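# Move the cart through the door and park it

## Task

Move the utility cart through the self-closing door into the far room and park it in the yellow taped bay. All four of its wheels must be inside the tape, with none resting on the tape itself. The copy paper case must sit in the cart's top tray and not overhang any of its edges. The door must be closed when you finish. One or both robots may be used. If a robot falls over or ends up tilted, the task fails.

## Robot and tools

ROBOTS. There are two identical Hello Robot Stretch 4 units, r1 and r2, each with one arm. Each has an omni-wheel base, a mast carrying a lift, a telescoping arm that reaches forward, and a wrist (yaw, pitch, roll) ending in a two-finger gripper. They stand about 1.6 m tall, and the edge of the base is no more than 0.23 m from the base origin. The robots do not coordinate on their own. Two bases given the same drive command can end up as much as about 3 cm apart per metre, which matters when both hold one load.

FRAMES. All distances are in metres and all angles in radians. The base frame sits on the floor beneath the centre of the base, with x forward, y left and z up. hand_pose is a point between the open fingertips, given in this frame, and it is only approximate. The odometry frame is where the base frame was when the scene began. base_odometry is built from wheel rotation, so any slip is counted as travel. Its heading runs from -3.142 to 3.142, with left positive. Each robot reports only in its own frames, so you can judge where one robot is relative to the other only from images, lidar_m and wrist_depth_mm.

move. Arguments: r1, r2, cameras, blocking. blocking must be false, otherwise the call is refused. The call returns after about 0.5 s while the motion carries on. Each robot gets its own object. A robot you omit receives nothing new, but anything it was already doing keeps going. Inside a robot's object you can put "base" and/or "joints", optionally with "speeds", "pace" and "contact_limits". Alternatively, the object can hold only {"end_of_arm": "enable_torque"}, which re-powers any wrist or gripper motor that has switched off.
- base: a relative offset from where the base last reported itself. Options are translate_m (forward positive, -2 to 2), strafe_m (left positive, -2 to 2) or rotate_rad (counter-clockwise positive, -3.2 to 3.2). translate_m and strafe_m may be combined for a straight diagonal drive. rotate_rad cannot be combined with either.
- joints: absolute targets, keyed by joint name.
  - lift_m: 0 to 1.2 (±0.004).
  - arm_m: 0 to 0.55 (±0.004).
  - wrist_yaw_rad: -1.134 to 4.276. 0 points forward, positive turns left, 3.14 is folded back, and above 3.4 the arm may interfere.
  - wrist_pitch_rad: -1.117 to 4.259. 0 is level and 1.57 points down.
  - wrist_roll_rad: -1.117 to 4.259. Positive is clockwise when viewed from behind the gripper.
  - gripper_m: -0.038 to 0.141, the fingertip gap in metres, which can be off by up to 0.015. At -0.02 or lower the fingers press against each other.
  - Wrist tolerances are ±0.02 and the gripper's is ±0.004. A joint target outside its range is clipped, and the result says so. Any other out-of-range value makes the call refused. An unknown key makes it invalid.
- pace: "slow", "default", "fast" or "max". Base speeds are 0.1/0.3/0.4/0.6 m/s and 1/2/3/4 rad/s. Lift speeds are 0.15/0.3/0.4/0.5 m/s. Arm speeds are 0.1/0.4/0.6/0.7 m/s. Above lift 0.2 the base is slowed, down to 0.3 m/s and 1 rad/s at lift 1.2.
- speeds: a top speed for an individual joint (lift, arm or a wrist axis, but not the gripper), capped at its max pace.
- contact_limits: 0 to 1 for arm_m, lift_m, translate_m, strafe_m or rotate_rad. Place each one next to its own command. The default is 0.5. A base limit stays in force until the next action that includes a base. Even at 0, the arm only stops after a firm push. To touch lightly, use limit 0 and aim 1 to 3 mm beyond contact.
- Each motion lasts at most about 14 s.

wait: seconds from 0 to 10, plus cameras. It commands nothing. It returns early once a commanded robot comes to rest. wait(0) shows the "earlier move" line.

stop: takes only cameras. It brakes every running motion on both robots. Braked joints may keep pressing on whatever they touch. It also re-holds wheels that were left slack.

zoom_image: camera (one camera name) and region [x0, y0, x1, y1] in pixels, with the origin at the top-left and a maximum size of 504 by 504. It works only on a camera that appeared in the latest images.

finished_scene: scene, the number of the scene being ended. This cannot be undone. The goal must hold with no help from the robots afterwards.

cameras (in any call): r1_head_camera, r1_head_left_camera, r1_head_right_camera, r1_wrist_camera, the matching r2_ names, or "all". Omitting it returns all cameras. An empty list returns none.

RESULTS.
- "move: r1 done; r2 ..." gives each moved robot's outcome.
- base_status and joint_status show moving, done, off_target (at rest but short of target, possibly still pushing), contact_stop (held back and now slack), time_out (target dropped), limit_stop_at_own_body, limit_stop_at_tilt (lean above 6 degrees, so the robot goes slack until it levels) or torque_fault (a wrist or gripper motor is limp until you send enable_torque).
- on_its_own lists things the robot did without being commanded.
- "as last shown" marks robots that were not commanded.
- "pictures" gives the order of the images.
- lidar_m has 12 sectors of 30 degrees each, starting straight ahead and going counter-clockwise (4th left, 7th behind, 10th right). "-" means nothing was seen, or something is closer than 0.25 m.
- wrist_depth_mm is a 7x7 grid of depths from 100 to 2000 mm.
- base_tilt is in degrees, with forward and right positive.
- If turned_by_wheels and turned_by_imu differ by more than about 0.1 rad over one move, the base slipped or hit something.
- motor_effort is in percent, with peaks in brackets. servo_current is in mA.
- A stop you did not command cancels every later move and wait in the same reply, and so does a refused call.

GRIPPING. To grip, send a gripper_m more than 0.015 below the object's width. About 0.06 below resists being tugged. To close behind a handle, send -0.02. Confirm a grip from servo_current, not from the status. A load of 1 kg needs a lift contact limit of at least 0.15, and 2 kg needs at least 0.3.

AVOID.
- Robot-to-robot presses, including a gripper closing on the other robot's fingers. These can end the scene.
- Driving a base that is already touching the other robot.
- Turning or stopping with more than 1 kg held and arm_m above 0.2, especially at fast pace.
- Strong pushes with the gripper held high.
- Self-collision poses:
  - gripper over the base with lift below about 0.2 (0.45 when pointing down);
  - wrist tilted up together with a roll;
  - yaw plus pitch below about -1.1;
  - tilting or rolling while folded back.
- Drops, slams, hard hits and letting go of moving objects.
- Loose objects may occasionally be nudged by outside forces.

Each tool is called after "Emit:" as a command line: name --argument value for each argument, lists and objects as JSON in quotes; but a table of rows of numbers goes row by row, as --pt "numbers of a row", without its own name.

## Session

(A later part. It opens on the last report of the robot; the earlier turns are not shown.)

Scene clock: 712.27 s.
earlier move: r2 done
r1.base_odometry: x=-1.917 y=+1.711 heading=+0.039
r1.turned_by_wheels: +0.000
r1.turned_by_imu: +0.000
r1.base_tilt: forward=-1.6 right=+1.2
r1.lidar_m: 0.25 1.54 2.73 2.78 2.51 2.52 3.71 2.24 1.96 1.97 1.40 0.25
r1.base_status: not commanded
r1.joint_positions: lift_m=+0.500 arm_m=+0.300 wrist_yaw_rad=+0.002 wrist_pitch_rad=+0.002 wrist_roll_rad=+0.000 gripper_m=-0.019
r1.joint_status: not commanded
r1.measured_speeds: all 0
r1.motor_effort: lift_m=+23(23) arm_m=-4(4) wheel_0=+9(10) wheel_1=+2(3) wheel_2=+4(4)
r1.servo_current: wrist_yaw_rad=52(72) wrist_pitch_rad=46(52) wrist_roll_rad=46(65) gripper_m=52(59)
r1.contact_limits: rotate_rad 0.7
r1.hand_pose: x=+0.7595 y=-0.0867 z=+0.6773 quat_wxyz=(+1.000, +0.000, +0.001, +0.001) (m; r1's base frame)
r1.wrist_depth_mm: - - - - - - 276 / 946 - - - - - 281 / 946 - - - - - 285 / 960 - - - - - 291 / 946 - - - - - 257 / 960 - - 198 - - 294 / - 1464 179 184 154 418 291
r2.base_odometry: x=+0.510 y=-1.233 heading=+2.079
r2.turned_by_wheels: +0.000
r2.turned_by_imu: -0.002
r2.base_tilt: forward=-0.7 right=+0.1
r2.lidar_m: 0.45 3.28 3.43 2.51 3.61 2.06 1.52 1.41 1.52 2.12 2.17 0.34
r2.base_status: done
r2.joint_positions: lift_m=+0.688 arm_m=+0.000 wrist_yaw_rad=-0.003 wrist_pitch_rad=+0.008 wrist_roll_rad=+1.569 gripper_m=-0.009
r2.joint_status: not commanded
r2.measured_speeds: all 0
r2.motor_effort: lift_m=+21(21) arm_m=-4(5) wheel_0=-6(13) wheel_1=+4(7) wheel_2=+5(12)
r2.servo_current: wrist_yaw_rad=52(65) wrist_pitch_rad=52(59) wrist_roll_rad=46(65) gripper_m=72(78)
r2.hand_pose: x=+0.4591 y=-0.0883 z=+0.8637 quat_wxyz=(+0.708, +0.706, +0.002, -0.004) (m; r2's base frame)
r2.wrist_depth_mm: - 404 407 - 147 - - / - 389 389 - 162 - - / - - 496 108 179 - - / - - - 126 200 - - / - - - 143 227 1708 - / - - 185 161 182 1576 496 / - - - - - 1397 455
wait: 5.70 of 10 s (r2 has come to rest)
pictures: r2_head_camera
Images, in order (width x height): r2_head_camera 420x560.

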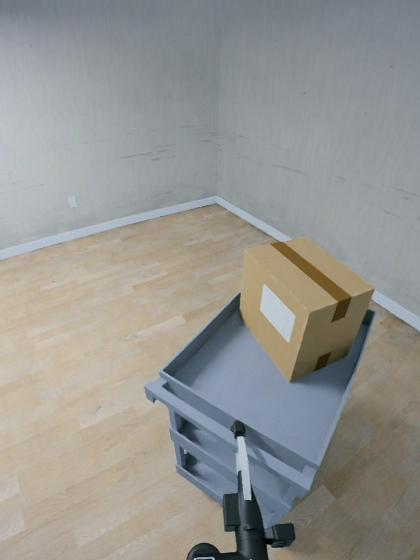

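Emit:
move --r2 '{"base":{"rotate_rad":-0.65},"pace":"slow"}' --blocking false --cameras '[]'

Emit:
wait --seconds 6 --cameras '[]'

Emit:
move --r2 '{"base":{"translate_m":-0.25,"strafe_m":0.3},"pace":"slow"}' --blocking false --cameras '[]'

Emit:
wait --seconds 10 --cameras '["r2_head_camera"]'

Emit:
move --r2 '{"base":{"rotate_rad":-0.407},"pace":"slow"}' --blocking false --cameras '[]'

Emit:
wait --seconds 6 --cameras '["r2_head_camera","r2_head_left_camera","r2_head_right_camera"]'

Scene clock: 724.57 s.
move: r2 moving
r1: as last shown
r1.lidar_m: 0.25 1.53 2.71 2.76 2.49 2.53 3.71 2.24 1.97 1.98 1.41 0.25
r1.motor_effort: lift_m=+23(23) arm_m=-4(4) wheel_0=+9(9) wheel_1=+2(2) wheel_2=+3(4)
r1.servo_current: wrist_yaw_rad=52(59) wrist_pitch_rad=33(46) wrist_roll_rad=39(59) gripper_m=52(59)
r1.contact_limits: rotate_rad 0.7
r1.wrist_depth_mm: - - - - - - 276 / 946 - - - - - 281 / 946 - - - - - 286 / 960 - - - - - 291 / 946 - - - - - 258 / 946 - - 199 - - 294 / - 1499 179 183 154 413 293
r2.base_odometry: x=+0.510 y=-1.233 heading=+1.955
r2.turned_by_wheels: -0.124
r2.turned_by_imu: -0.119
r2.base_tilt: forward=-0.6 right=+0.1
r2.lidar_m: 0.43 0.56 3.34 2.51 3.35 2.35 1.59 1.42 1.46 1.91 2.20 0.37
r2.base_status: rotate_rad moving
r2.joint_positions: lift_m=+0.688 arm_m=+0.000 wrist_yaw_rad=+0.010 wrist_pitch_rad=+0.008 wrist_roll_rad=+1.569 gripper_m=-0.009
r2.joint_status: not commanded
r2.measured_speeds: translate_m=+0.001 strafe_m=-0.001 rotate_rad=-0.485 lift_m=+0.000 arm_m=+0.000 wrist_yaw_rad=+0.014 wrist_pitch_rad=+0.000 wrist_roll_rad=+0.000
r2.motor_effort: lift_m=+21(21) arm_m=-4(5) wheel_0=+18(18) wheel_1=+10(10) wheel_2=+13(13)
r2.servo_current: wrist_yaw_rad=65(65) wrist_pitch_rad=46(52) wrist_roll_rad=46(59) gripper_m=65(72)
r2.hand_pose: x=+0.4602 y=-0.0846 z=+0.8637 quat_wxyz=(+0.708, +0.706, +0.006, +0.001) (m; r2's base frame)
r2.wrist_depth_mm: - 455 445 101 156 - - / - 407 410 108 168 - - / - 477 452 116 183 - - / - - 591 129 202 - - / - - - 146 224 - - / - - 195 164 182 1537 508 / - - 163 - - 1397 473
pictures: none
No camera images: "cameras" was empty.

Scene clock: 725.97 s.
earlier move: r2 done
r1.base_odometry: x=-1.917 y=+1.711 heading=+0.039
r1.turned_by_wheels: +0.000
r1.turned_by_imu: +0.000
r1.base_tilt: forward=-1.6 right=+1.2
r1.lidar_m: 0.26 1.52 2.71 2.75 2.49 2.54 3.72 2.25 1.96 1.97 1.41 0.25
r1.base_status: not commanded
r1.joint_positions: lift_m=+0.500 arm_m=+0.300 wrist_yaw_rad=+0.002 wrist_pitch_rad=+0.002 wrist_roll_rad=+0.000 gripper_m=-0.019
r1.joint_status: not commanded
r1.measured_speeds: all 0
r1.motor_effort: lift_m=+23(23) arm_m=-4(4) wheel_0=+9(9) wheel_1=+2(2) wheel_2=+4(4)
r1.servo_current: wrist_yaw_rad=59(72) wrist_pitch_rad=46(46) wrist_roll_rad=46(65) gripper_m=52(59)
r1.contact_limits: rotate_rad 0.7
r1.hand_pose: x=+0.7595 y=-0.0867 z=+0.6773 quat_wxyz=(+1.000, +0.000, +0.001, +0.001) (m; r1's base frame)
r1.wrist_depth_mm: - - - - - - 276 / 960 - - - - - 281 / 960 - - - - - 285 / 946 - - - - - 290 / 931 - - - - - 257 / 960 - - 198 - - 294 / - 1537 179 184 154 415 291
r2.base_odometry: x=+0.510 y=-1.233 heading=+1.430
r2.turned_by_wheels: -0.525
r2.turned_by_imu: -0.510
r2.base_tilt: forward=-0.7 right=+0.1
r2.lidar_m: 0.35 0.34 3.28 3.33 2.53 3.62 2.41 1.58 1.41 1.46 1.88 0.46
r2.base_status: done
r2.joint_positions: lift_m=+0.688 arm_m=+0.000 wrist_yaw_rad=+0.004 wrist_pitch_rad=+0.008 wrist_roll_rad=+1.569 gripper_m=-0.009
r2.joint_status: not commanded
r2.measured_speeds: all 0
r2.motor_effort: lift_m=+21(21) arm_m=-5(5) wheel_0=+3(18) wheel_1=+5(10) wheel_2=+6(13)
r2.servo_current: wrist_yaw_rad=52(65) wrist_pitch_rad=52(52) wrist_roll_rad=46(59) gripper_m=72(78)
r2.hand_pose: x=+0.4597 y=-0.0864 z=+0.8637 quat_wxyz=(+0.708, +0.706, +0.004, -0.002) (m; r2's base frame)
r2.wrist_depth_mm: - - - 224 228 1661 1160 / - - - 212 279 291 291 / - - - 202 265 1661 1182 / - - - 193 253 1708 - / - - 539 186 242 842 - / - 462 188 176 182 - - / - - 473 - 223 122 -
wait: 1.40 of 6 s (r2 has come to rest)
pictures: none
No camera images: "cameras" was empty.

Scene clock: 726.47 s.
move: r2 moving
r1: as last shown
r1.base_tilt: forward=-1.6 right=+1.3
r1.lidar_m: 0.25 1.55 2.70 2.77 2.45 2.51 3.68 2.24 1.96 1.99 1.40 0.25
r1.servo_current: wrist_yaw_rad=46(52) wrist_pitch_rad=52(52) wrist_roll_rad=33(72) gripper_m=46(59)
r1.contact_limits: rotate_rad 0.7
r1.wrist_depth_mm: - - - - - - 276 / 960 - - - - - 279 / 946 - - - - - 285 / 946 - - - - - 291 / 931 - - - - - 257 / 946 - - 199 - - 296 / - 1537 179 183 154 413 293
r2.base_odometry: x=+0.499 y=-1.240 heading=+1.430
r2.turned_by_wheels: +0.000
r2.turned_by_imu: +0.000
r2.base_tilt: forward=-0.6 right=+0.1
r2.lidar_m: 0.33 0.36 3.28 3.35 2.48 3.60 2.41 1.59 1.42 1.46 1.88 0.46
r2.base_status: translate_m moving; strafe_m moving
r2.joint_positions: lift_m=+0.688 arm_m=+0.000 wrist_yaw_rad=+0.004 wrist_pitch_rad=+0.008 wrist_roll_rad=+1.569 gripper_m=-0.009
r2.joint_status: not commanded
r2.measured_speeds: translate_m=-0.031 strafe_m=+0.038 rotate_rad=+0.000 lift_m=+0.000 arm_m=+0.000 wrist_yaw_rad=+0.000 wrist_pitch_rad=+0.000 wrist_roll_rad=+0.000
r2.motor_effort: lift_m=+21(21) arm_m=-5(5) wheel_0=-6(13) wheel_1=+8(8) wheel_2=+10(11)
r2.servo_current: wrist_yaw_rad=39(59) wrist_pitch_rad=52(52) wrist_roll_rad=46(52) gripper_m=72(78)
r2.hand_pose: x=+0.4597 y=-0.0864 z=+0.8637 quat_wxyz=(+0.708, +0.706, +0.004, -0.002) (m; r2's base frame)
r2.wrist_depth_mm: - - - 221 237 1618 1182 / - - - 210 279 290 294 / - - - 200 264 1661 1182 / - - - 193 253 1661 - / - - 525 185 241 831 - / - 466 186 176 183 - - / - - 473 - 224 121 -
pictures: none
No camera images: "cameras" was empty.

Scene clock: 731.13 s.
earlier move: r2 done
r1.base_odometry: x=-1.917 y=+1.711 heading=+0.039
r1.turned_by_wheels: +0.000
r1.turned_by_imu: +0.000
r1.base_tilt: forward=-1.6 right=+1.2
r1.lidar_m: 0.25 1.52 2.69 2.76 2.10 2.12 3.72 2.23 1.98 1.98 1.39 0.25
r1.base_status: not commanded
r1.joint_positions: lift_m=+0.500 arm_m=+0.300 wrist_yaw_rad=+0.002 wrist_pitch_rad=+0.002 wrist_roll_rad=+0.000 gripper_m=-0.019
r1.joint_status: not commanded
r1.measured_speeds: all 0
r1.motor_effort: lift_m=+23(23) arm_m=-4(4) wheel_0=+9(10) wheel_1=+2(2) wheel_2=+4(4)
r1.servo_current: wrist_yaw_rad=52(78) wrist_pitch_rad=46(52) wrist_roll_rad=46(72) gripper_m=52(59)
r1.contact_limits: rotate_rad 0.7
r1.hand_pose: x=+0.7595 y=-0.0867 z=+0.6773 quat_wxyz=(+1.000, +0.000, +0.001, +0.001) (m; r1's base frame)
r1.wrist_depth_mm: - - - - - - 276 / 946 - - - - - 279 / 960 - - - - - 285 / 960 - - - - - 291 / 946 - - - - - 257 / 946 - - 199 - - 294 / - 1499 179 183 154 413 290
r2.base_odometry: x=+0.178 y=-1.438 heading=+1.430
r2.turned_by_wheels: +0.000
r2.turned_by_imu: -0.001
r2.base_tilt: forward=-0.6 right=+0.0
r2.lidar_m: 0.41 0.53 3.12 3.15 2.12 2.92 2.67 1.78 1.60 1.63 2.12 0.39
r2.base_status: done
r2.joint_positions: lift_m=+0.688 arm_m=+0.000 wrist_yaw_rad=-0.003 wrist_pitch_rad=+0.008 wrist_roll_rad=+1.569 gripper_m=-0.009
r2.joint_status: not commanded
r2.measured_speeds: all 0
r2.motor_effort: lift_m=+21(21) arm_m=-5(5) wheel_0=-6(14) wheel_1=+3(8) wheel_2=+3(11)
r2.servo_current: wrist_yaw_rad=46(65) wrist_pitch_rad=52(59) wrist_roll_rad=39(59) gripper_m=72(78)
r2.hand_pose: x=+0.4591 y=-0.0884 z=+0.8637 quat_wxyz=(+0.708, +0.706, +0.002, -0.004) (m; r2's base frame)
r2.wrist_depth_mm: - - 535 123 179 - - / - 488 466 129 187 - - / - 439 430 138 201 - - / - - 525 149 216 - - / - - - 160 229 - - / - - 186 170 182 1708 - / - - - - - 1464 488
wait: 4.67 of 10 s (r2 has come to rest)
pictures: r2_head_camera
Images, in order (width x height): r2_head_camera 420x560.

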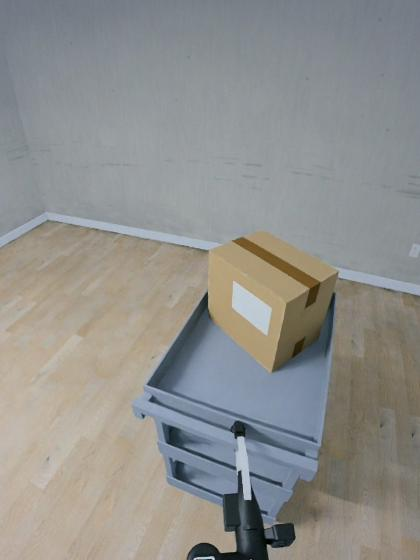

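Scene clock: 731.63 s.
move: r2 moving
r1: as last shown
r1.base_tilt: forward=-1.6 right=+1.3
r1.lidar_m: 0.25 1.51 2.72 2.77 2.08 2.13 3.69 2.24 1.97 1.98 1.43 0.25
r1.motor_effort: lift_m=+23(23) arm_m=-4(4) wheel_0=+9(9) wheel_1=+2(2) wheel_2=+4(4)
r1.servo_current: wrist_yaw_rad=46(52) wrist_pitch_rad=39(52) wrist_roll_rad=59(65) gripper_m=52(59)
r1.contact_limits: rotate_rad 0.7
r1.wrist_depth_mm: - - - - - - 277 / 946 - - - - - 279 / 960 - - - - - 286 / 946 - - - - - 291 / 946 - - - - - 257 / 946 - - 198 - - 294 / - 1537 179 184 154 413 291
r2.base_odometry: x=+0.178 y=-1.438 heading=+1.306
r2.turned_by_wheels: -0.124
r2.turned_by_imu: -0.120
r2.base_tilt: forward=-0.7 right=+0.1
r2.lidar_m: 0.42 0.48 3.12 3.11 2.13 2.14 3.18 1.87 1.63 1.62 1.89 0.41
r2.base_status: rotate_rad moving
r2.joint_positions: lift_m=+0.688 arm_m=+0.000 wrist_yaw_rad=+0.009 wrist_pitch_rad=+0.008 wrist_roll_rad=+1.569 gripper_m=-0.009
r2.joint_status: not commanded
r2.measured_speeds: translate_m=+0.000 strafe_m=+0.000 rotate_rad=-0.487 lift_m=+0.000 arm_m=+0.000 wrist_yaw_rad=+0.000 wrist_pitch_rad=+0.000 wrist_roll_rad=+0.000
r2.motor_effort: lift_m=+21(21) arm_m=-5(5) wheel_0=+17(17) wheel_1=+9(10) wheel_2=+11(13)
r2.servo_current: wrist_yaw_rad=52(59) wrist_pitch_rad=52(52) wrist_roll_rad=59(59) gripper_m=65(72)
r2.hand_pose: x=+0.4601 y=-0.0849 z=+0.8637 quat_wxyz=(+0.708, +0.706, +0.006, +0.000) (m; r2's base frame)
r2.wrist_depth_mm: - - - 134 190 1366 - / - - 530 140 199 - - / - 480 455 148 208 - - / - - 480 156 219 - - / - - 580 164 230 - - / - - - 172 181 - - / - - 162 - - 539 500
pictures: none
No camera images: "cameras" was empty.

Scene clock: 732.70 s.
earlier move: r2 done
r1.base_odometry: x=-1.917 y=+1.711 heading=+0.039
r1.turned_by_wheels: +0.000
r1.turned_by_imu: +0.000
r1.base_tilt: forward=-1.6 right=+1.3
r1.lidar_m: 0.25 1.53 2.69 2.76 2.11 2.14 3.66 2.24 1.97 1.95 1.38 0.25
r1.base_status: not commanded
r1.joint_positions: lift_m=+0.500 arm_m=+0.300 wrist_yaw_rad=+0.002 wrist_pitch_rad=+0.002 wrist_roll_rad=+0.000 gripper_m=-0.019
r1.joint_status: not commanded
r1.measured_speeds: all 0
r1.motor_effort: lift_m=+23(23) arm_m=-4(4) wheel_0=+8(9) wheel_1=+2(2) wheel_2=+4(4)
r1.servo_current: wrist_yaw_rad=52(65) wrist_pitch_rad=46(52) wrist_roll_rad=52(65) gripper_m=52(59)
r1.contact_limits: rotate_rad 0.7
r1.hand_pose: x=+0.7595 y=-0.0867 z=+0.6773 quat_wxyz=(+1.000, +0.000, +0.001, +0.001) (m; r1's base frame)
r1.wrist_depth_mm: - - - - - - 276 / 946 - - - - - 281 / 960 - - - - - 285 / 960 - - - - - 290 / 946 - - - - - 257 / 931 - - 199 - - 294 / - 1537 179 183 154 413 291
r2.base_odometry: x=+0.178 y=-1.438 heading=+1.024
r2.turned_by_wheels: -0.282
r2.turned_by_imu: -0.274
r2.base_tilt: forward=-0.6 right=+0.1
r2.lidar_m: 0.37 0.36 3.25 3.11 3.24 2.11 3.33 2.32 1.69 1.62 1.68 0.44
r2.base_status: done
r2.joint_positions: lift_m=+0.688 arm_m=+0.000 wrist_yaw_rad=+0.001 wrist_pitch_rad=+0.008 wrist_roll_rad=+1.569 gripper_m=-0.009
r2.joint_status: not commanded
r2.measured_speeds: all 0
r2.motor_effort: lift_m=+21(21) arm_m=-5(5) wheel_0=+4(17) wheel_1=+4(10) wheel_2=+6(15)
r2.servo_current: wrist_yaw_rad=39(72) wrist_pitch_rad=52(59) wrist_roll_rad=33(59) gripper_m=72(78)
r2.hand_pose: x=+0.4595 y=-0.0871 z=+0.8637 quat_wxyz=(+0.708, +0.706, +0.003, -0.002) (m; r2's base frame)
r2.wrist_depth_mm: - - - 213 281 1537 1118 / - - - 204 270 287 287 / - - - 195 258 1661 525 / - - - 189 249 831 - / - - 484 183 239 831 - / - - 187 176 182 - - / - - 488 - 227 121 -
wait: 1.07 of 6 s (r2 has come to rest)
pictures: r2_head_camera, r2_head_left_camera, r2_head_right_camera
Images, in order (width x height): r2_head_camera 420x560, r2_head_left_camera 420x672, r2_head_right_camera 420x672.

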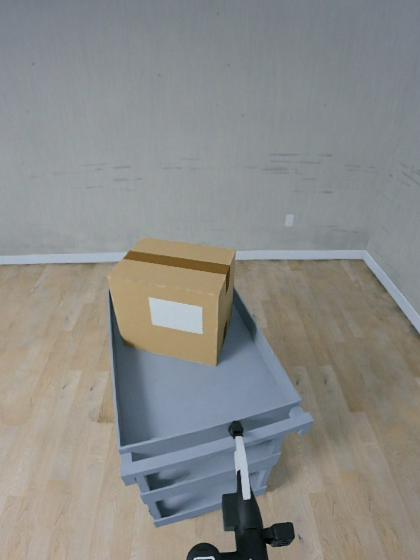

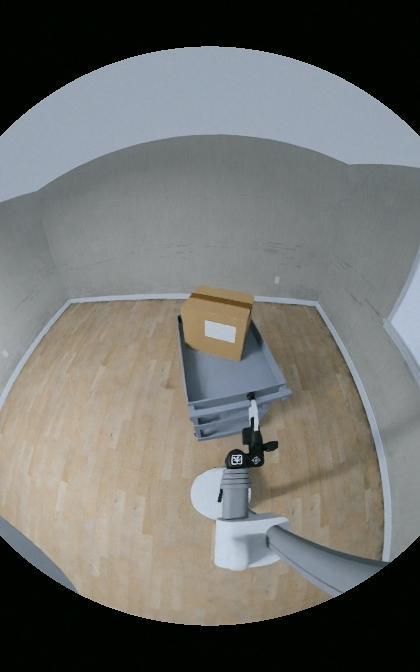

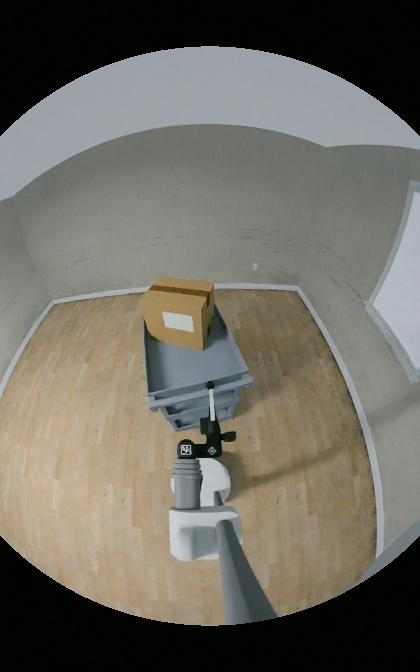

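Emit:
move --r2 '{"base":{"translate_m":-0.9,"strafe_m":0.37},"pace":"slow"}' --blocking false --cameras '[]'

Emit:
wait --seconds 10 --cameras '[]'

Emit:
wait --seconds 5 --cameras '["r2_head_camera","r2_head_left_camera","r1_head_right_camera","r1_head_left_camera"]'

Scene clock: 757.10 s.
move: r2 moving
r1: as last shown
r1.base_tilt: forward=-1.6 right=+1.2
r1.lidar_m: 0.25 1.53 2.73 2.75 2.08 2.12 3.69 2.25 1.98 1.98 1.41 0.25
r1.motor_effort: lift_m=+23(23) arm_m=-4(4) wheel_0=+9(9) wheel_1=+2(2) wheel_2=+3(4)
r1.servo_current: wrist_yaw_rad=65(65) wrist_pitch_rad=52(52) wrist_roll_rad=46(59) gripper_m=52(59)
r1.contact_limits: rotate_rad 0.7
r1.wrist_depth_mm: - - - - - - 276 / 946 - - - - - 281 / 946 - - - - - 285 / 931 - - - - - 290 / 931 - - - - - 257 / 960 - - 198 - - 294 / - 1537 179 184 154 413 291
r2.base_odometry: x=+0.167 y=-1.446 heading=+1.024
r2.turned_by_wheels: +0.000
r2.turned_by_imu: +0.000
r2.base_tilt: forward=-0.7 right=+0.0
r2.lidar_m: 0.35 0.37 3.23 3.10 3.22 2.12 3.31 2.35 1.69 1.63 1.68 0.44
r2.base_status: translate_m moving; strafe_m moving
r2.joint_positions: lift_m=+0.688 arm_m=+0.000 wrist_yaw_rad=+0.001 wrist_pitch_rad=+0.008 wrist_roll_rad=+1.569 gripper_m=-0.009
r2.joint_status: not commanded
r2.measured_speeds: translate_m=-0.048 strafe_m=+0.020 rotate_rad=+0.000 lift_m=+0.000 arm_m=+0.000 wrist_yaw_rad=+0.000 wrist_pitch_rad=+0.000 wrist_roll_rad=+0.000
r2.motor_effort: lift_m=+21(21) arm_m=-5(5) wheel_0=-7(10) wheel_1=-6(7) wheel_2=+12(13)
r2.servo_current: wrist_yaw_rad=46(52) wrist_pitch_rad=52(59) wrist_roll_rad=39(52) gripper_m=72(72)
r2.hand_pose: x=+0.4595 y=-0.0871 z=+0.8637 quat_wxyz=(+0.708, +0.706, +0.003, -0.002) (m; r2's base frame)
r2.wrist_depth_mm: - - - 207 272 1537 1098 / - - - 200 266 291 290 / - - - 193 255 1708 504 / - - 668 187 247 820 - / - - 466 182 240 831 - / - - 189 176 182 - - / - - - - 228 122 -
pictures: none
No camera images: "cameras" was empty.

Scene clock: 767.10 s.
earlier move: r2 moving
r1.base_odometry: x=-1.917 y=+1.711 heading=+0.039
r1.turned_by_wheels: +0.000
r1.turned_by_imu: -0.001
r1.base_tilt: forward=-1.5 right=+1.2
r1.lidar_m: 0.25 1.51 2.67 2.77 1.13 1.29 3.71 2.25 1.98 1.96 1.42 0.25
r1.base_status: not commanded
r1.joint_positions: lift_m=+0.500 arm_m=+0.300 wrist_yaw_rad=+0.002 wrist_pitch_rad=+0.002 wrist_roll_rad=+0.000 gripper_m=-0.019
r1.joint_status: not commanded
r1.measured_speeds: all 0
r1.motor_effort: lift_m=+23(23) arm_m=-4(4) wheel_0=+8(10) wheel_1=+2(3) wheel_2=+4(4)
r1.servo_current: wrist_yaw_rad=39(78) wrist_pitch_rad=46(52) wrist_roll_rad=33(78) gripper_m=59(59)
r1.contact_limits: rotate_rad 0.7
r1.hand_pose: x=+0.7595 y=-0.0867 z=+0.6773 quat_wxyz=(+1.000, +0.000, +0.001, +0.001) (m; r1's base frame)
r1.wrist_depth_mm: - - - - - - 276 / 960 - - - - - 281 / 946 - - - - - 287 / 917 - - - - - 290 / 960 - - - - - 258 / 960 - - 198 - - 294 / - 1499 179 185 154 413 293
r2.base_odometry: x=-0.605 y=-2.013 heading=+1.023
r2.turned_by_wheels: -0.001
r2.turned_by_imu: -0.004
r2.base_tilt: forward=-0.7 right=+0.1
r2.lidar_m: 0.45 3.58 2.89 2.76 2.87 1.17 2.39 2.47 2.10 1.97 0.60 0.32
r2.base_status: translate_m moving; strafe_m moving
r2.joint_positions: lift_m=+0.688 arm_m=+0.000 wrist_yaw_rad=-0.008 wrist_pitch_rad=+0.008 wrist_roll_rad=+1.569 gripper_m=-0.009
r2.joint_status: not commanded
r2.measured_speeds: translate_m=-0.017 strafe_m=+0.007 rotate_rad=+0.000 lift_m=+0.000 arm_m=+0.000 wrist_yaw_rad=+0.000 wrist_pitch_rad=+0.000 wrist_roll_rad=+0.000
r2.motor_effort: lift_m=+21(21) arm_m=-5(5) wheel_0=-11(15) wheel_1=-6(9) wheel_2=+1(14)
r2.servo_current: wrist_yaw_rad=65(65) wrist_pitch_rad=52(59) wrist_roll_rad=46(65) gripper_m=65(78)
r2.hand_pose: x=+0.4587 y=-0.0896 z=+0.8637 quat_wxyz=(+0.708, +0.706, +0.000, -0.005) (m; r2's base frame)
r2.wrist_depth_mm: - 384 - - - - - / - - - - - - - / - - - - - - - / - - - - - 544 530 / - - - - - 1618 492 / - - 186 125 174 1430 466 / - - - - - 1618 1160
wait: 10.00 s; no rest
pictures: none
No camera images: "cameras" was empty.

Scene clock: 767.53 s.
earlier move: r2 done
r1.base_odometry: x=-1.917 y=+1.711 heading=+0.039
r1.turned_by_wheels: +0.000
r1.turned_by_imu: +0.000
r1.base_tilt: forward=-1.6 right=+1.3
r1.lidar_m: 0.25 1.52 2.71 2.78 1.14 1.29 3.71 2.25 1.97 1.98 1.39 0.25
r1.base_status: not commanded
r1.joint_positions: lift_m=+0.500 arm_m=+0.300 wrist_yaw_rad=+0.002 wrist_pitch_rad=+0.002 wrist_roll_rad=+0.000 gripper_m=-0.019
r1.joint_status: not commanded
r1.measured_speeds: all 0
r1.motor_effort: lift_m=+23(23) arm_m=-4(4) wheel_0=+9(10) wheel_1=+2(3) wheel_2=+4(4)
r1.servo_current: wrist_yaw_rad=52(78) wrist_pitch_rad=39(52) wrist_roll_rad=52(78) gripper_m=52(59)
r1.contact_limits: rotate_rad 0.7
r1.hand_pose: x=+0.7595 y=-0.0867 z=+0.6773 quat_wxyz=(+1.000, +0.000, +0.001, +0.001) (m; r1's base frame)
r1.wrist_depth_mm: - - - - - - 276 / 960 - - - - - 281 / 976 - - - - - 285 / 931 - - - - - 290 / 946 - - - - - 257 / 960 - - 198 - - 294 / - 1537 179 184 154 410 293
r2.base_odometry: x=-0.606 y=-2.014 heading=+1.023
r2.turned_by_wheels: +0.000
r2.turned_by_imu: +0.000
r2.base_tilt: forward=-0.7 right=+0.1
r2.lidar_m: 0.47 3.58 2.87 2.75 2.86 1.15 2.39 2.48 2.03 1.98 0.54 0.31
r2.base_status: done
r2.joint_positions: lift_m=+0.688 arm_m=+0.000 wrist_yaw_rad=-0.008 wrist_pitch_rad=+0.008 wrist_roll_rad=+1.569 gripper_m=-0.009
r2.joint_status: not commanded
r2.measured_speeds: all 0
r2.motor_effort: lift_m=+21(21) arm_m=-5(5) wheel_0=-9(15) wheel_1=-6(9) wheel_2=+1(14)
r2.servo_current: wrist_yaw_rad=65(65) wrist_pitch_rad=59(59) wrist_roll_rad=46(65) gripper_m=78(78)
r2.hand_pose: x=+0.4587 y=-0.0896 z=+0.8637 quat_wxyz=(+0.708, +0.706, +0.000, -0.005) (m; r2's base frame)
r2.wrist_depth_mm: - 387 - - - - - / - - - - - - - / - - - - - - - / - - - - - 549 539 / - - - - - 1618 496 / - - 187 125 174 1397 459 / - - - - - 1576 1160
wait: 0.43 of 5 s (r2 has come to rest)
pictures: r1_head_left_camera, r1_head_right_camera, r2_head_camera, r2_head_left_camera
Images, in order (width x height): r1_head_left_camera 420x672, r1_head_right_camera 420x672, r2_head_camera 420x560, r2_head_left_camera 420x672.

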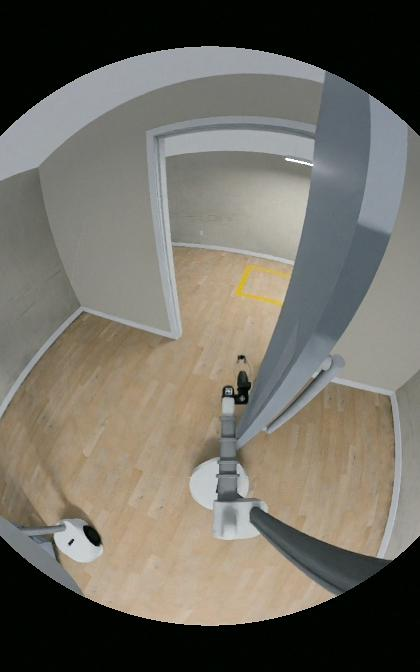

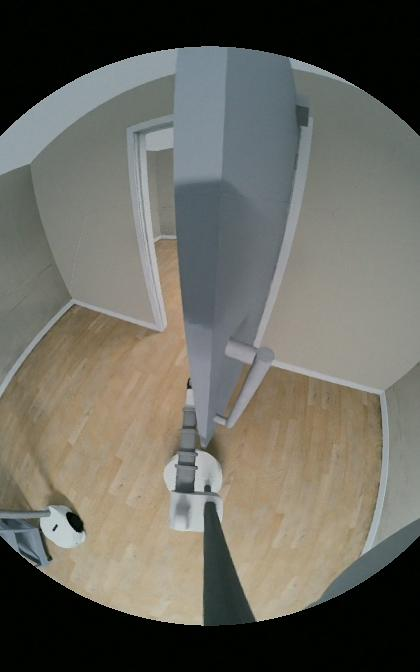

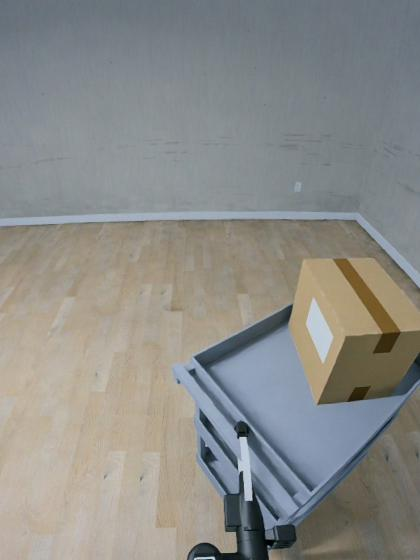

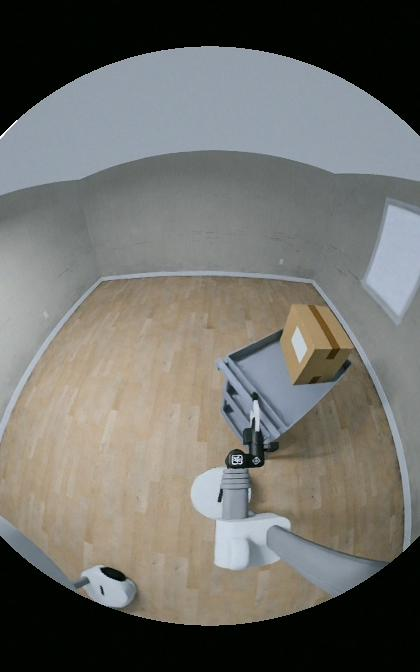

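Emit:
move --r2 '{"base":{"translate_m":-0.05,"strafe_m":-0.27},"pace":"slow"}' --blocking false --cameras '[]'

Emit:
wait --seconds 6 --cameras '["r2_head_camera","r2_wrist_camera"]'

Scene clock: 787.57 s.
move: r2 moving
r1: as last shown
r1.base_tilt: forward=-1.6 right=+1.2
r1.lidar_m: 0.25 1.51 2.69 2.77 1.14 1.31 3.69 2.25 1.96 1.97 1.41 0.25
r1.motor_effort: lift_m=+23(23) arm_m=-4(4) wheel_0=+9(9) wheel_1=+2(2) wheel_2=+3(4)
r1.servo_current: wrist_yaw_rad=46(65) wrist_pitch_rad=39(46) wrist_roll_rad=39(65) gripper_m=52(59)
r1.contact_limits: rotate_rad 0.7
r1.wrist_depth_mm: - - - - - - 277 / 960 - - - - - 281 / 946 - - - - - 283 / 960 - - - - - 290 / 960 - - - - - 257 / 946 - - 198 - - 294 / - 1499 179 183 154 415 294
r2.base_odometry: x=-0.597 y=-2.023 heading=+1.024
r2.turned_by_wheels: +0.001
r2.turned_by_imu: +0.001
r2.base_tilt: forward=-0.7 right=+0.1
r2.lidar_m: 0.47 3.56 2.89 2.76 2.89 1.16 2.37 2.46 2.06 1.99 0.59 0.34
r2.base_status: translate_m moving; strafe_m moving
r2.joint_positions: lift_m=+0.688 arm_m=+0.000 wrist_yaw_rad=-0.004 wrist_pitch_rad=+0.008 wrist_roll_rad=+1.569 gripper_m=-0.009
r2.joint_status: not commanded
r2.measured_speeds: translate_m=-0.010 strafe_m=-0.049 rotate_rad=+0.002 lift_m=+0.000 arm_m=+0.000 wrist_yaw_rad=+0.041 wrist_pitch_rad=+0.000 wrist_roll_rad=+0.000
r2.motor_effort: lift_m=+21(21) arm_m=-5(5) wheel_0=+7(7) wheel_1=-7(11) wheel_2=+5(5)
r2.servo_current: wrist_yaw_rad=52(59) wrist_pitch_rad=52(52) wrist_roll_rad=39(59) gripper_m=72(72)
r2.hand_pose: x=+0.4590 y=-0.0886 z=+0.8637 quat_wxyz=(+0.708, +0.706, +0.001, -0.004) (m; r2's base frame)
r2.wrist_depth_mm: - 387 - - - - - / - - - - - - - / - - - - - - - / - - - - - - 530 / - - - - - 1618 488 / - - 186 - 165 1397 436 / - - - - - 1576 1160
pictures: none
No camera images: "cameras" was empty.

Scene clock: 791.03 s.
earlier move: r2 done
r1.base_odometry: x=-1.917 y=+1.711 heading=+0.039
r1.turned_by_wheels: +0.000
r1.turned_by_imu: +0.000
r1.base_tilt: forward=-1.6 right=+1.3
r1.lidar_m: 0.25 1.53 2.66 2.76 1.28 4.56 3.70 2.27 1.98 1.99 1.40 0.25
r1.base_status: not commanded
r1.joint_positions: lift_m=+0.500 arm_m=+0.300 wrist_yaw_rad=+0.002 wrist_pitch_rad=+0.002 wrist_roll_rad=+0.000 gripper_m=-0.019
r1.joint_status: not commanded
r1.measured_speeds: all 0
r1.motor_effort: lift_m=+23(23) arm_m=-4(4) wheel_0=+9(9) wheel_1=+2(2) wheel_2=+4(4)
r1.servo_current: wrist_yaw_rad=59(65) wrist_pitch_rad=33(52) wrist_roll_rad=33(65) gripper_m=59(59)
r1.contact_limits: rotate_rad 0.7
r1.hand_pose: x=+0.7595 y=-0.0867 z=+0.6773 quat_wxyz=(+1.000, +0.000, +0.001, +0.001) (m; r1's base frame)
r1.wrist_depth_mm: - - - - - - 276 / 960 - - - - - 281 / 960 - - - - - 286 / 946 - - - - - 293 / 946 - - - - - 256 / 960 - - 198 - - 294 / - 1537 179 184 154 413 291
r2.base_odometry: x=-0.402 y=-2.197 heading=+1.024
r2.turned_by_wheels: +0.000
r2.turned_by_imu: +0.001
r2.base_tilt: forward=-0.7 right=+0.1
r2.lidar_m: 0.45 3.65 3.14 3.03 1.30 1.28 2.31 2.43 1.80 1.71 1.81 0.31
r2.base_status: done
r2.joint_positions: lift_m=+0.688 arm_m=+0.000 wrist_yaw_rad=+0.005 wrist_pitch_rad=+0.008 wrist_roll_rad=+1.569 gripper_m=-0.009
r2.joint_status: not commanded
r2.measured_speeds: all 0
r2.motor_effort: lift_m=+21(21) arm_m=-5(5) wheel_0=+6(16) wheel_1=-2(11) wheel_2=+4(9)
r2.servo_current: wrist_yaw_rad=59(65) wrist_pitch_rad=46(59) wrist_roll_rad=39(59) gripper_m=65(78)
r2.hand_pose: x=+0.4598 y=-0.0859 z=+0.8637 quat_wxyz=(+0.708, +0.706, +0.005, -0.001) (m; r2's base frame)
r2.wrist_depth_mm: - 338 340 - - 117 - / - 433 436 - - 133 - / - - - - 158 - - / - - - - 186 195 - / - - - - 219 1576 508 / - - 187 134 179 1576 477 / - - - - 413 413 1060
wait: 3.47 of 6 s (r2 has come to rest)
pictures: r2_head_camera, r2_wrist_camera
Images, in order (width x height): r2_head_camera 420x560, r2_wrist_camera 616x392.

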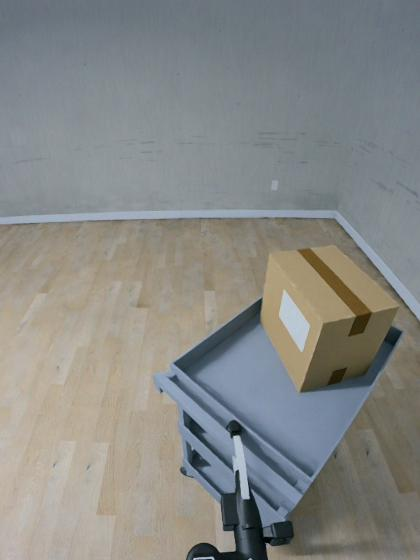

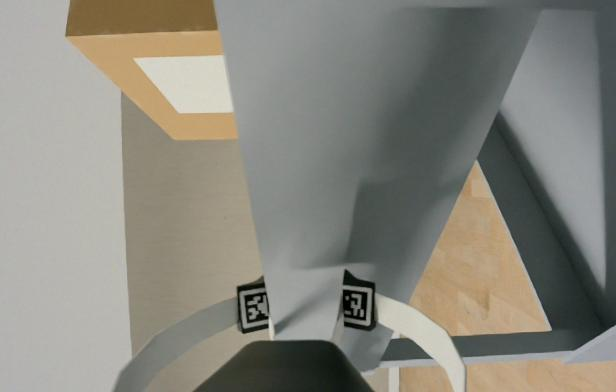

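Emit:
move --r2 '{"base":{"rotate_rad":-0.4},"pace":"slow"}' --blocking false --cameras '[]'

Emit:
wait --seconds 6 --cameras '["r2_head_camera","r2_wrist_camera"]'

Scene clock: 796.67 s.
move: r2 moving
r1: as last shown
r1.base_tilt: forward=-1.6 right=+1.2
r1.lidar_m: 0.25 1.50 2.69 2.77 1.26 4.54 3.71 2.24 1.98 1.98 1.43 0.25
r1.servo_current: wrist_yaw_rad=52(59) wrist_pitch_rad=46(46) wrist_roll_rad=59(59) gripper_m=52(59)
r1.contact_limits: rotate_rad 0.7
r1.wrist_depth_mm: - - - - - - 274 / 946 - - - - - 279 / 960 - - - - - 286 / 946 - - - - - 291 / 946 - - - - - 257 / 946 - - 198 - - 294 / - 1499 179 183 154 415 291
r2.base_odometry: x=-0.402 y=-2.197 heading=+0.899
r2.turned_by_wheels: -0.125
r2.turned_by_imu: -0.120
r2.base_tilt: forward=-0.6 right=+0.0
r2.lidar_m: 0.45 0.58 3.25 3.02 1.49 1.30 2.32 2.37 1.90 1.72 1.76 0.33
r2.base_status: rotate_rad moving
r2.joint_positions: lift_m=+0.688 arm_m=+0.000 wrist_yaw_rad=+0.009 wrist_pitch_rad=+0.008 wrist_roll_rad=+1.569 gripper_m=-0.009
r2.joint_status: not commanded
r2.measured_speeds: translate_m=+0.001 strafe_m=+0.001 rotate_rad=-0.487 lift_m=+0.000 arm_m=+0.000 wrist_yaw_rad=+0.000 wrist_pitch_rad=+0.000 wrist_roll_rad=+0.000
r2.motor_effort: lift_m=+21(21) arm_m=-5(5) wheel_0=+16(19) wheel_1=+11(11) wheel_2=+10(11)
r2.servo_current: wrist_yaw_rad=46(72) wrist_pitch_rad=52(59) wrist_roll_rad=46(59) gripper_m=72(72)
r2.hand_pose: x=+0.4601 y=-0.0849 z=+0.8637 quat_wxyz=(+0.708, +0.706, +0.006, +0.000) (m; r2's base frame)
r2.wrist_depth_mm: - 366 368 - 132 - - / - 392 397 - 147 - - / - - 535 - 170 - - / - - - 105 189 - - / - - - 123 218 1661 - / - - - 149 181 1618 484 / - - - - 397 397 433
pictures: none
No camera images: "cameras" was empty.

Scene clock: 797.73 s.
earlier move: r2 done
r1.base_odometry: x=-1.917 y=+1.711 heading=+0.039
r1.turned_by_wheels: +0.000
r1.turned_by_imu: +0.000
r1.base_tilt: forward=-1.6 right=+1.2
r1.lidar_m: 0.25 1.53 2.71 2.77 1.27 4.55 3.71 2.26 1.97 1.99 1.40 0.25
r1.base_status: not commanded
r1.joint_positions: lift_m=+0.500 arm_m=+0.300 wrist_yaw_rad=+0.002 wrist_pitch_rad=+0.002 wrist_roll_rad=+0.000 gripper_m=-0.019
r1.joint_status: not commanded
r1.measured_speeds: all 0
r1.motor_effort: lift_m=+23(23) arm_m=-4(4) wheel_0=+8(9) wheel_1=+2(3) wheel_2=+4(4)
r1.servo_current: wrist_yaw_rad=46(59) wrist_pitch_rad=39(52) wrist_roll_rad=46(72) gripper_m=52(59)
r1.contact_limits: rotate_rad 0.7
r1.hand_pose: x=+0.7595 y=-0.0867 z=+0.6773 quat_wxyz=(+1.000, +0.000, +0.001, +0.001) (m; r1's base frame)
r1.wrist_depth_mm: - - - - - - 277 / 960 - - - - - 281 / 946 - - - - - 286 / 946 - - - - - 289 / 931 - - - - - 257 / 960 - - 198 - - 293 / - 1499 179 183 154 413 290
r2.base_odometry: x=-0.402 y=-2.197 heading=+0.625
r2.turned_by_wheels: -0.274
r2.turned_by_imu: -0.267
r2.base_tilt: forward=-0.7 right=+0.1
r2.lidar_m: 0.42 0.49 3.79 3.06 3.03 1.29 1.43 2.31 2.21 1.73 1.72 0.40
r2.base_status: done
r2.joint_positions: lift_m=+0.688 arm_m=+0.000 wrist_yaw_rad=+0.000 wrist_pitch_rad=+0.008 wrist_roll_rad=+1.569 gripper_m=-0.009
r2.joint_status: not commanded
r2.measured_speeds: all 0
r2.motor_effort: lift_m=+21(21) arm_m=-5(5) wheel_0=+2(19) wheel_1=+3(11) wheel_2=+7(12)
r2.servo_current: wrist_yaw_rad=52(72) wrist_pitch_rad=52(59) wrist_roll_rad=52(59) gripper_m=72(72)
r2.hand_pose: x=+0.4593 y=-0.0874 z=+0.8637 quat_wxyz=(+0.708, +0.706, +0.003, -0.003) (m; r2's base frame)
r2.wrist_depth_mm: 1921 1921 1808 133 189 683 - / - - 512 139 197 - - / - 462 445 146 207 - - / - - 496 156 219 - - / - - 603 164 229 - - / - - 187 172 182 1863 - / - - - - - 1464 500
wait: 1.07 of 6 s (r2 has come to rest)
pictures: r2_head_camera, r2_wrist_camera
Images, in order (width x height): r2_head_camera 420x560, r2_wrist_camera 616x392.

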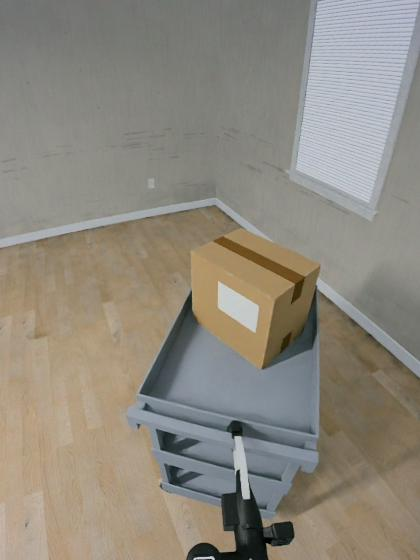

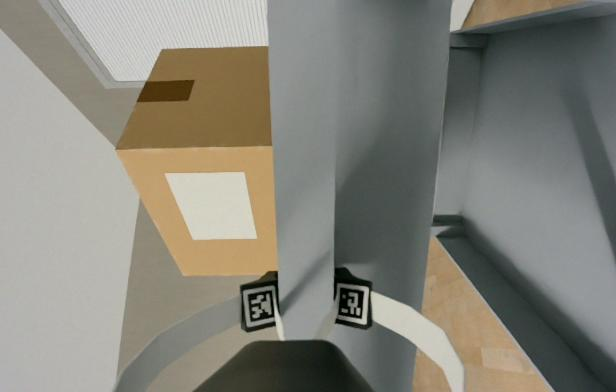

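Emit:
move --r2 '{"joints":{"gripper_m":0.1}}' --blocking false --cameras '[]'

Emit:
wait --seconds 4 --cameras '[]'

Emit:
move --r2 '{"base":{"strafe_m":0.12},"pace":"slow"}' --blocking false --cameras '[]'

Emit:
wait --seconds 4 --cameras '["r2_head_camera","r2_wrist_camera"]'

Scene clock: 808.50 s.
move: r2 moving
r1: as last shown
r1.base_tilt: forward=-1.6 right=+1.3
r1.lidar_m: 0.25 1.51 2.73 2.79 1.27 4.55 3.70 2.26 1.97 1.98 1.39 0.25
r1.motor_effort: lift_m=+23(23) arm_m=-4(4) wheel_0=+9(9) wheel_1=+2(2) wheel_2=+3(4)
r1.servo_current: wrist_yaw_rad=33(59) wrist_pitch_rad=39(52) wrist_roll_rad=52(59) gripper_m=52(59)
r1.contact_limits: rotate_rad 0.7
r1.wrist_depth_mm: - - - - - - 276 / 960 - - - - - 279 / 946 - - - - - 286 / 960 - - - - - 291 / 931 - - - - - 256 / 976 - - 198 - - 294 / - 1576 179 183 154 410 293
r2.base_odometry: x=-0.402 y=-2.197 heading=+0.624
r2.turned_by_wheels: +0.000
r2.turned_by_imu: +0.000
r2.base_tilt: forward=-0.7 right=+0.0
r2.lidar_m: 0.42 0.48 3.78 3.08 3.02 1.28 1.40 2.31 2.18 1.75 1.72 0.41
r2.base_status: not commanded
r2.joint_positions: lift_m=+0.688 arm_m=+0.000 wrist_yaw_rad=+0.000 wrist_pitch_rad=+0.008 wrist_roll_rad=+1.569 gripper_m=+0.013
r2.joint_status: gripper_m moving
r2.measured_speeds: translate_m=+0.000 strafe_m=+0.000 rotate_rad=-0.001 lift_m=+0.000 arm_m=+0.000 wrist_yaw_rad=+0.000 wrist_pitch_rad=+0.000 wrist_roll_rad=+0.000
r2.motor_effort: lift_m=+21(21) arm_m=-4(5) wheel_0=+2(3) wheel_1=+3(3) wheel_2=+5(7)
r2.servo_current: wrist_yaw_rad=46(52) wrist_pitch_rad=46(59) wrist_roll_rad=59(59) gripper_m=72(85)
r2.hand_pose: x=+0.4593 y=-0.0874 z=+0.8637 quat_wxyz=(+0.708, +0.706, +0.003, -0.003) (m; r2's base frame)
r2.wrist_depth_mm: 1808 1863 1808 135 191 723 - / - - 512 142 200 759 - / - 469 449 150 211 - - / - - 492 159 221 - - / - - 609 167 233 - - / - - - 176 186 1863 - / - - - - 257 1576 504
pictures: none
No camera images: "cameras" was empty.

Scene clock: 809.87 s.
earlier move: r2 done
r1.base_odometry: x=-1.917 y=+1.711 heading=+0.039
r1.turned_by_wheels: +0.000
r1.turned_by_imu: +0.000
r1.base_tilt: forward=-1.6 right=+1.3
r1.lidar_m: 0.25 1.53 2.70 2.78 1.28 4.54 3.73 2.24 1.97 1.98 1.40 0.26
r1.base_status: not commanded
r1.joint_positions: lift_m=+0.500 arm_m=+0.300 wrist_yaw_rad=+0.002 wrist_pitch_rad=+0.002 wrist_roll_rad=+0.000 gripper_m=-0.019
r1.joint_status: not commanded
r1.measured_speeds: all 0
r1.motor_effort: lift_m=+23(23) arm_m=-4(4) wheel_0=+9(9) wheel_1=+2(2) wheel_2=+3(4)
r1.servo_current: wrist_yaw_rad=59(65) wrist_pitch_rad=46(52) wrist_roll_rad=59(65) gripper_m=59(59)
r1.contact_limits: rotate_rad 0.7
r1.hand_pose: x=+0.7595 y=-0.0867 z=+0.6773 quat_wxyz=(+1.000, +0.000, +0.001, +0.001) (m; r1's base frame)
r1.wrist_depth_mm: - - - - - - 276 / 946 - - - - - 281 / 960 - - - - - 286 / 960 - - - - - 290 / 946 - - - - - 257 / 946 - - 198 - - 294 / - 1537 179 183 154 410 291
r2.base_odometry: x=-0.402 y=-2.197 heading=+0.624
r2.turned_by_wheels: +0.000
r2.turned_by_imu: +0.000
r2.base_tilt: forward=-0.7 right=+0.1
r2.lidar_m: 0.42 0.49 3.78 3.06 3.04 1.31 1.41 2.32 2.19 1.75 1.71 0.42
r2.base_status: not commanded
r2.joint_positions: lift_m=+0.688 arm_m=+0.000 wrist_yaw_rad=+0.000 wrist_pitch_rad=+0.008 wrist_roll_rad=+1.569 gripper_m=+0.100
r2.joint_status: all done
r2.measured_speeds: all 0
r2.motor_effort: lift_m=+21(21) arm_m=-4(5) wheel_0=+2(3) wheel_1=+3(3) wheel_2=+4(7)
r2.servo_current: wrist_yaw_rad=52(52) wrist_pitch_rad=52(59) wrist_roll_rad=46(65) gripper_m=59(124)
r2.hand_pose: x=+0.4593 y=-0.0874 z=+0.8637 quat_wxyz=(+0.708, +0.706, +0.003, -0.003) (m; r2's base frame)
r2.wrist_depth_mm: 1863 1808 1863 137 192 750 - / - - 512 143 201 759 - / - 469 449 151 211 - - / - - 496 160 221 - - / - - 609 168 234 - - / - - - 177 187 1808 - / - - - - 258 1708 504
wait: 1.37 of 4 s (r2 has come to rest)
pictures: none
No camera images: "cameras" was empty.

Scene clock: 810.37 s.
move: r2 moving
r1: as last shown
r1.lidar_m: 0.26 1.53 2.70 2.77 1.28 4.53 3.71 2.22 1.97 1.98 1.42 0.25
r1.motor_effort: lift_m=+23(23) arm_m=-4(4) wheel_0=+9(10) wheel_1=+2(2) wheel_2=+4(4)
r1.servo_current: wrist_yaw_rad=52(59) wrist_pitch_rad=46(46) wrist_roll_rad=39(59) gripper_m=52(59)
r1.contact_limits: rotate_rad 0.7
r1.wrist_depth_mm: - - - - - - 276 / 960 - - - - - 281 / 946 - - - - - 286 / 960 - - - - - 291 / 960 - - - - - 257 / 946 - - 198 - - 293 / - 1464 179 183 154 415 290
r2.base_odometry: x=-0.410 y=-2.186 heading=+0.624
r2.turned_by_wheels: +0.000
r2.turned_by_imu: +0.000
r2.base_tilt: forward=-0.7 right=+0.1
r2.lidar_m: 0.44 0.52 3.81 3.02 3.01 1.30 1.37 2.32 2.20 1.75 1.72 0.40
r2.base_status: strafe_m moving
r2.joint_positions: lift_m=+0.688 arm_m=+0.000 wrist_yaw_rad=-0.002 wrist_pitch_rad=+0.008 wrist_roll_rad=+1.569 gripper_m=+0.100
r2.joint_status: not commanded
r2.measured_speeds: translate_m=+0.000 strafe_m=+0.056 rotate_rad=-0.002 lift_m=+0.000 arm_m=+0.000 wrist_yaw_rad=-0.002 wrist_pitch_rad=+0.000 wrist_roll_rad=+0.000
r2.motor_effort: lift_m=+21(21) arm_m=-4(5) wheel_0=-14(14) wheel_1=+8(9) wheel_2=-1(3)
r2.servo_current: wrist_yaw_rad=59(59) wrist_pitch_rad=52(52) wrist_roll_rad=46(59) gripper_m=52(59)
r2.hand_pose: x=+0.4592 y=-0.0880 z=+0.8637 quat_wxyz=(+0.708, +0.706, +0.002, -0.003) (m; r2's base frame)
r2.wrist_depth_mm: 1863 1863 1808 139 195 759 - / - - 517 147 204 759 - / - 477 452 154 214 - - / - - 500 161 226 - - / - - 609 171 237 - - / - - 193 179 186 1863 - / - - - - 260 1808 504
pictures: none
No camera images: "cameras" was empty.

Scene clock: 812.20 s.
earlier move: r2 done
r1.base_odometry: x=-1.917 y=+1.711 heading=+0.039
r1.turned_by_wheels: +0.000
r1.turned_by_imu: +0.000
r1.base_tilt: forward=-1.6 right=+1.3
r1.lidar_m: 0.25 1.53 2.72 2.77 1.23 4.56 3.69 2.27 1.96 1.95 1.39 0.25
r1.base_status: not commanded
r1.joint_positions: lift_m=+0.500 arm_m=+0.300 wrist_yaw_rad=+0.002 wrist_pitch_rad=+0.002 wrist_roll_rad=+0.000 gripper_m=-0.019
r1.joint_status: not commanded
r1.measured_speeds: all 0
r1.motor_effort: lift_m=+23(23) arm_m=-4(4) wheel_0=+9(10) wheel_1=+2(2) wheel_2=+4(4)
r1.servo_current: wrist_yaw_rad=46(65) wrist_pitch_rad=39(52) wrist_roll_rad=52(65) gripper_m=52(59)
r1.contact_limits: rotate_rad 0.7
r1.hand_pose: x=+0.7595 y=-0.0867 z=+0.6773 quat_wxyz=(+1.000, +0.000, +0.001, +0.001) (m; r1's base frame)
r1.wrist_depth_mm: - - - - - - 276 / 946 - - - - - 282 / 946 - - - - - 286 / 931 - - - - - 289 / 931 - - - - - 258 / 946 - - 198 - - 296 / - 1537 179 183 154 413 293
r2.base_odometry: x=-0.472 y=-2.100 heading=+0.624
r2.turned_by_wheels: +0.000
r2.turned_by_imu: +0.000
r2.base_tilt: forward=-0.7 right=+0.1
r2.lidar_m: 0.46 3.43 3.71 2.96 2.91 1.26 1.30 2.35 2.32 1.86 0.49 0.45
r2.base_status: done
r2.joint_positions: lift_m=+0.688 arm_m=+0.000 wrist_yaw_rad=-0.002 wrist_pitch_rad=+0.004 wrist_roll_rad=+1.569 gripper_m=+0.100
r2.joint_status: not commanded
r2.measured_speeds: all 0
r2.motor_effort: lift_m=+18(21) arm_m=-4(5) wheel_0=-4(14) wheel_1=+5(9) wheel_2=+0(3)
r2.servo_current: wrist_yaw_rad=52(65) wrist_pitch_rad=39(52) wrist_roll_rad=46(59) gripper_m=59(59)
r2.hand_pose: x=+0.4592 y=-0.0880 z=+0.8650 quat_wxyz=(+0.708, +0.706, +0.001, -0.002) (m; r2's base frame)
r2.wrist_depth_mm: - 1863 480 169 223 768 - / - 484 462 180 234 - - / - - 530 189 246 854 - / - - 634 200 260 - - / - - - 213 272 1921 - / - - 193 220 193 1499 496 / - - - - 336 334 342
wait: 1.83 of 4 s (r2 has come to rest)
pictures: r2_head_camera, r2_wrist_camera
Images, in order (width x height): r2_head_camera 420x560, r2_wrist_camera 616x392.

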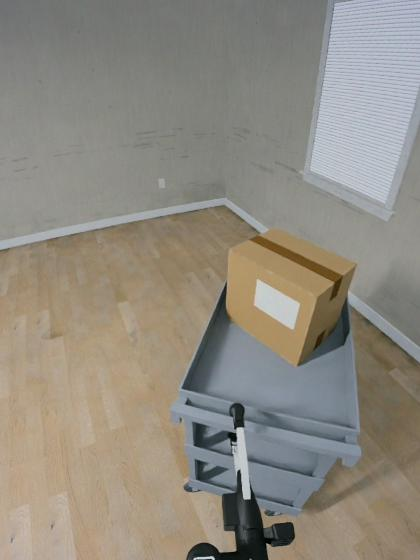

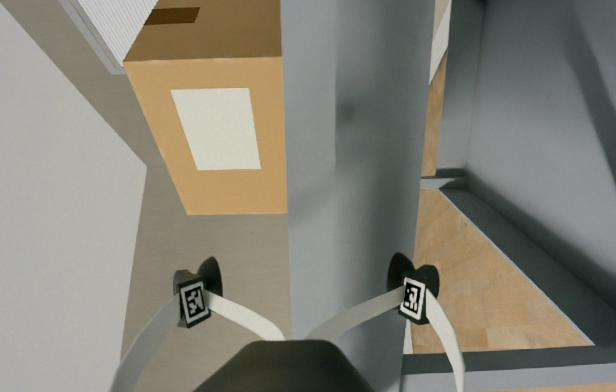

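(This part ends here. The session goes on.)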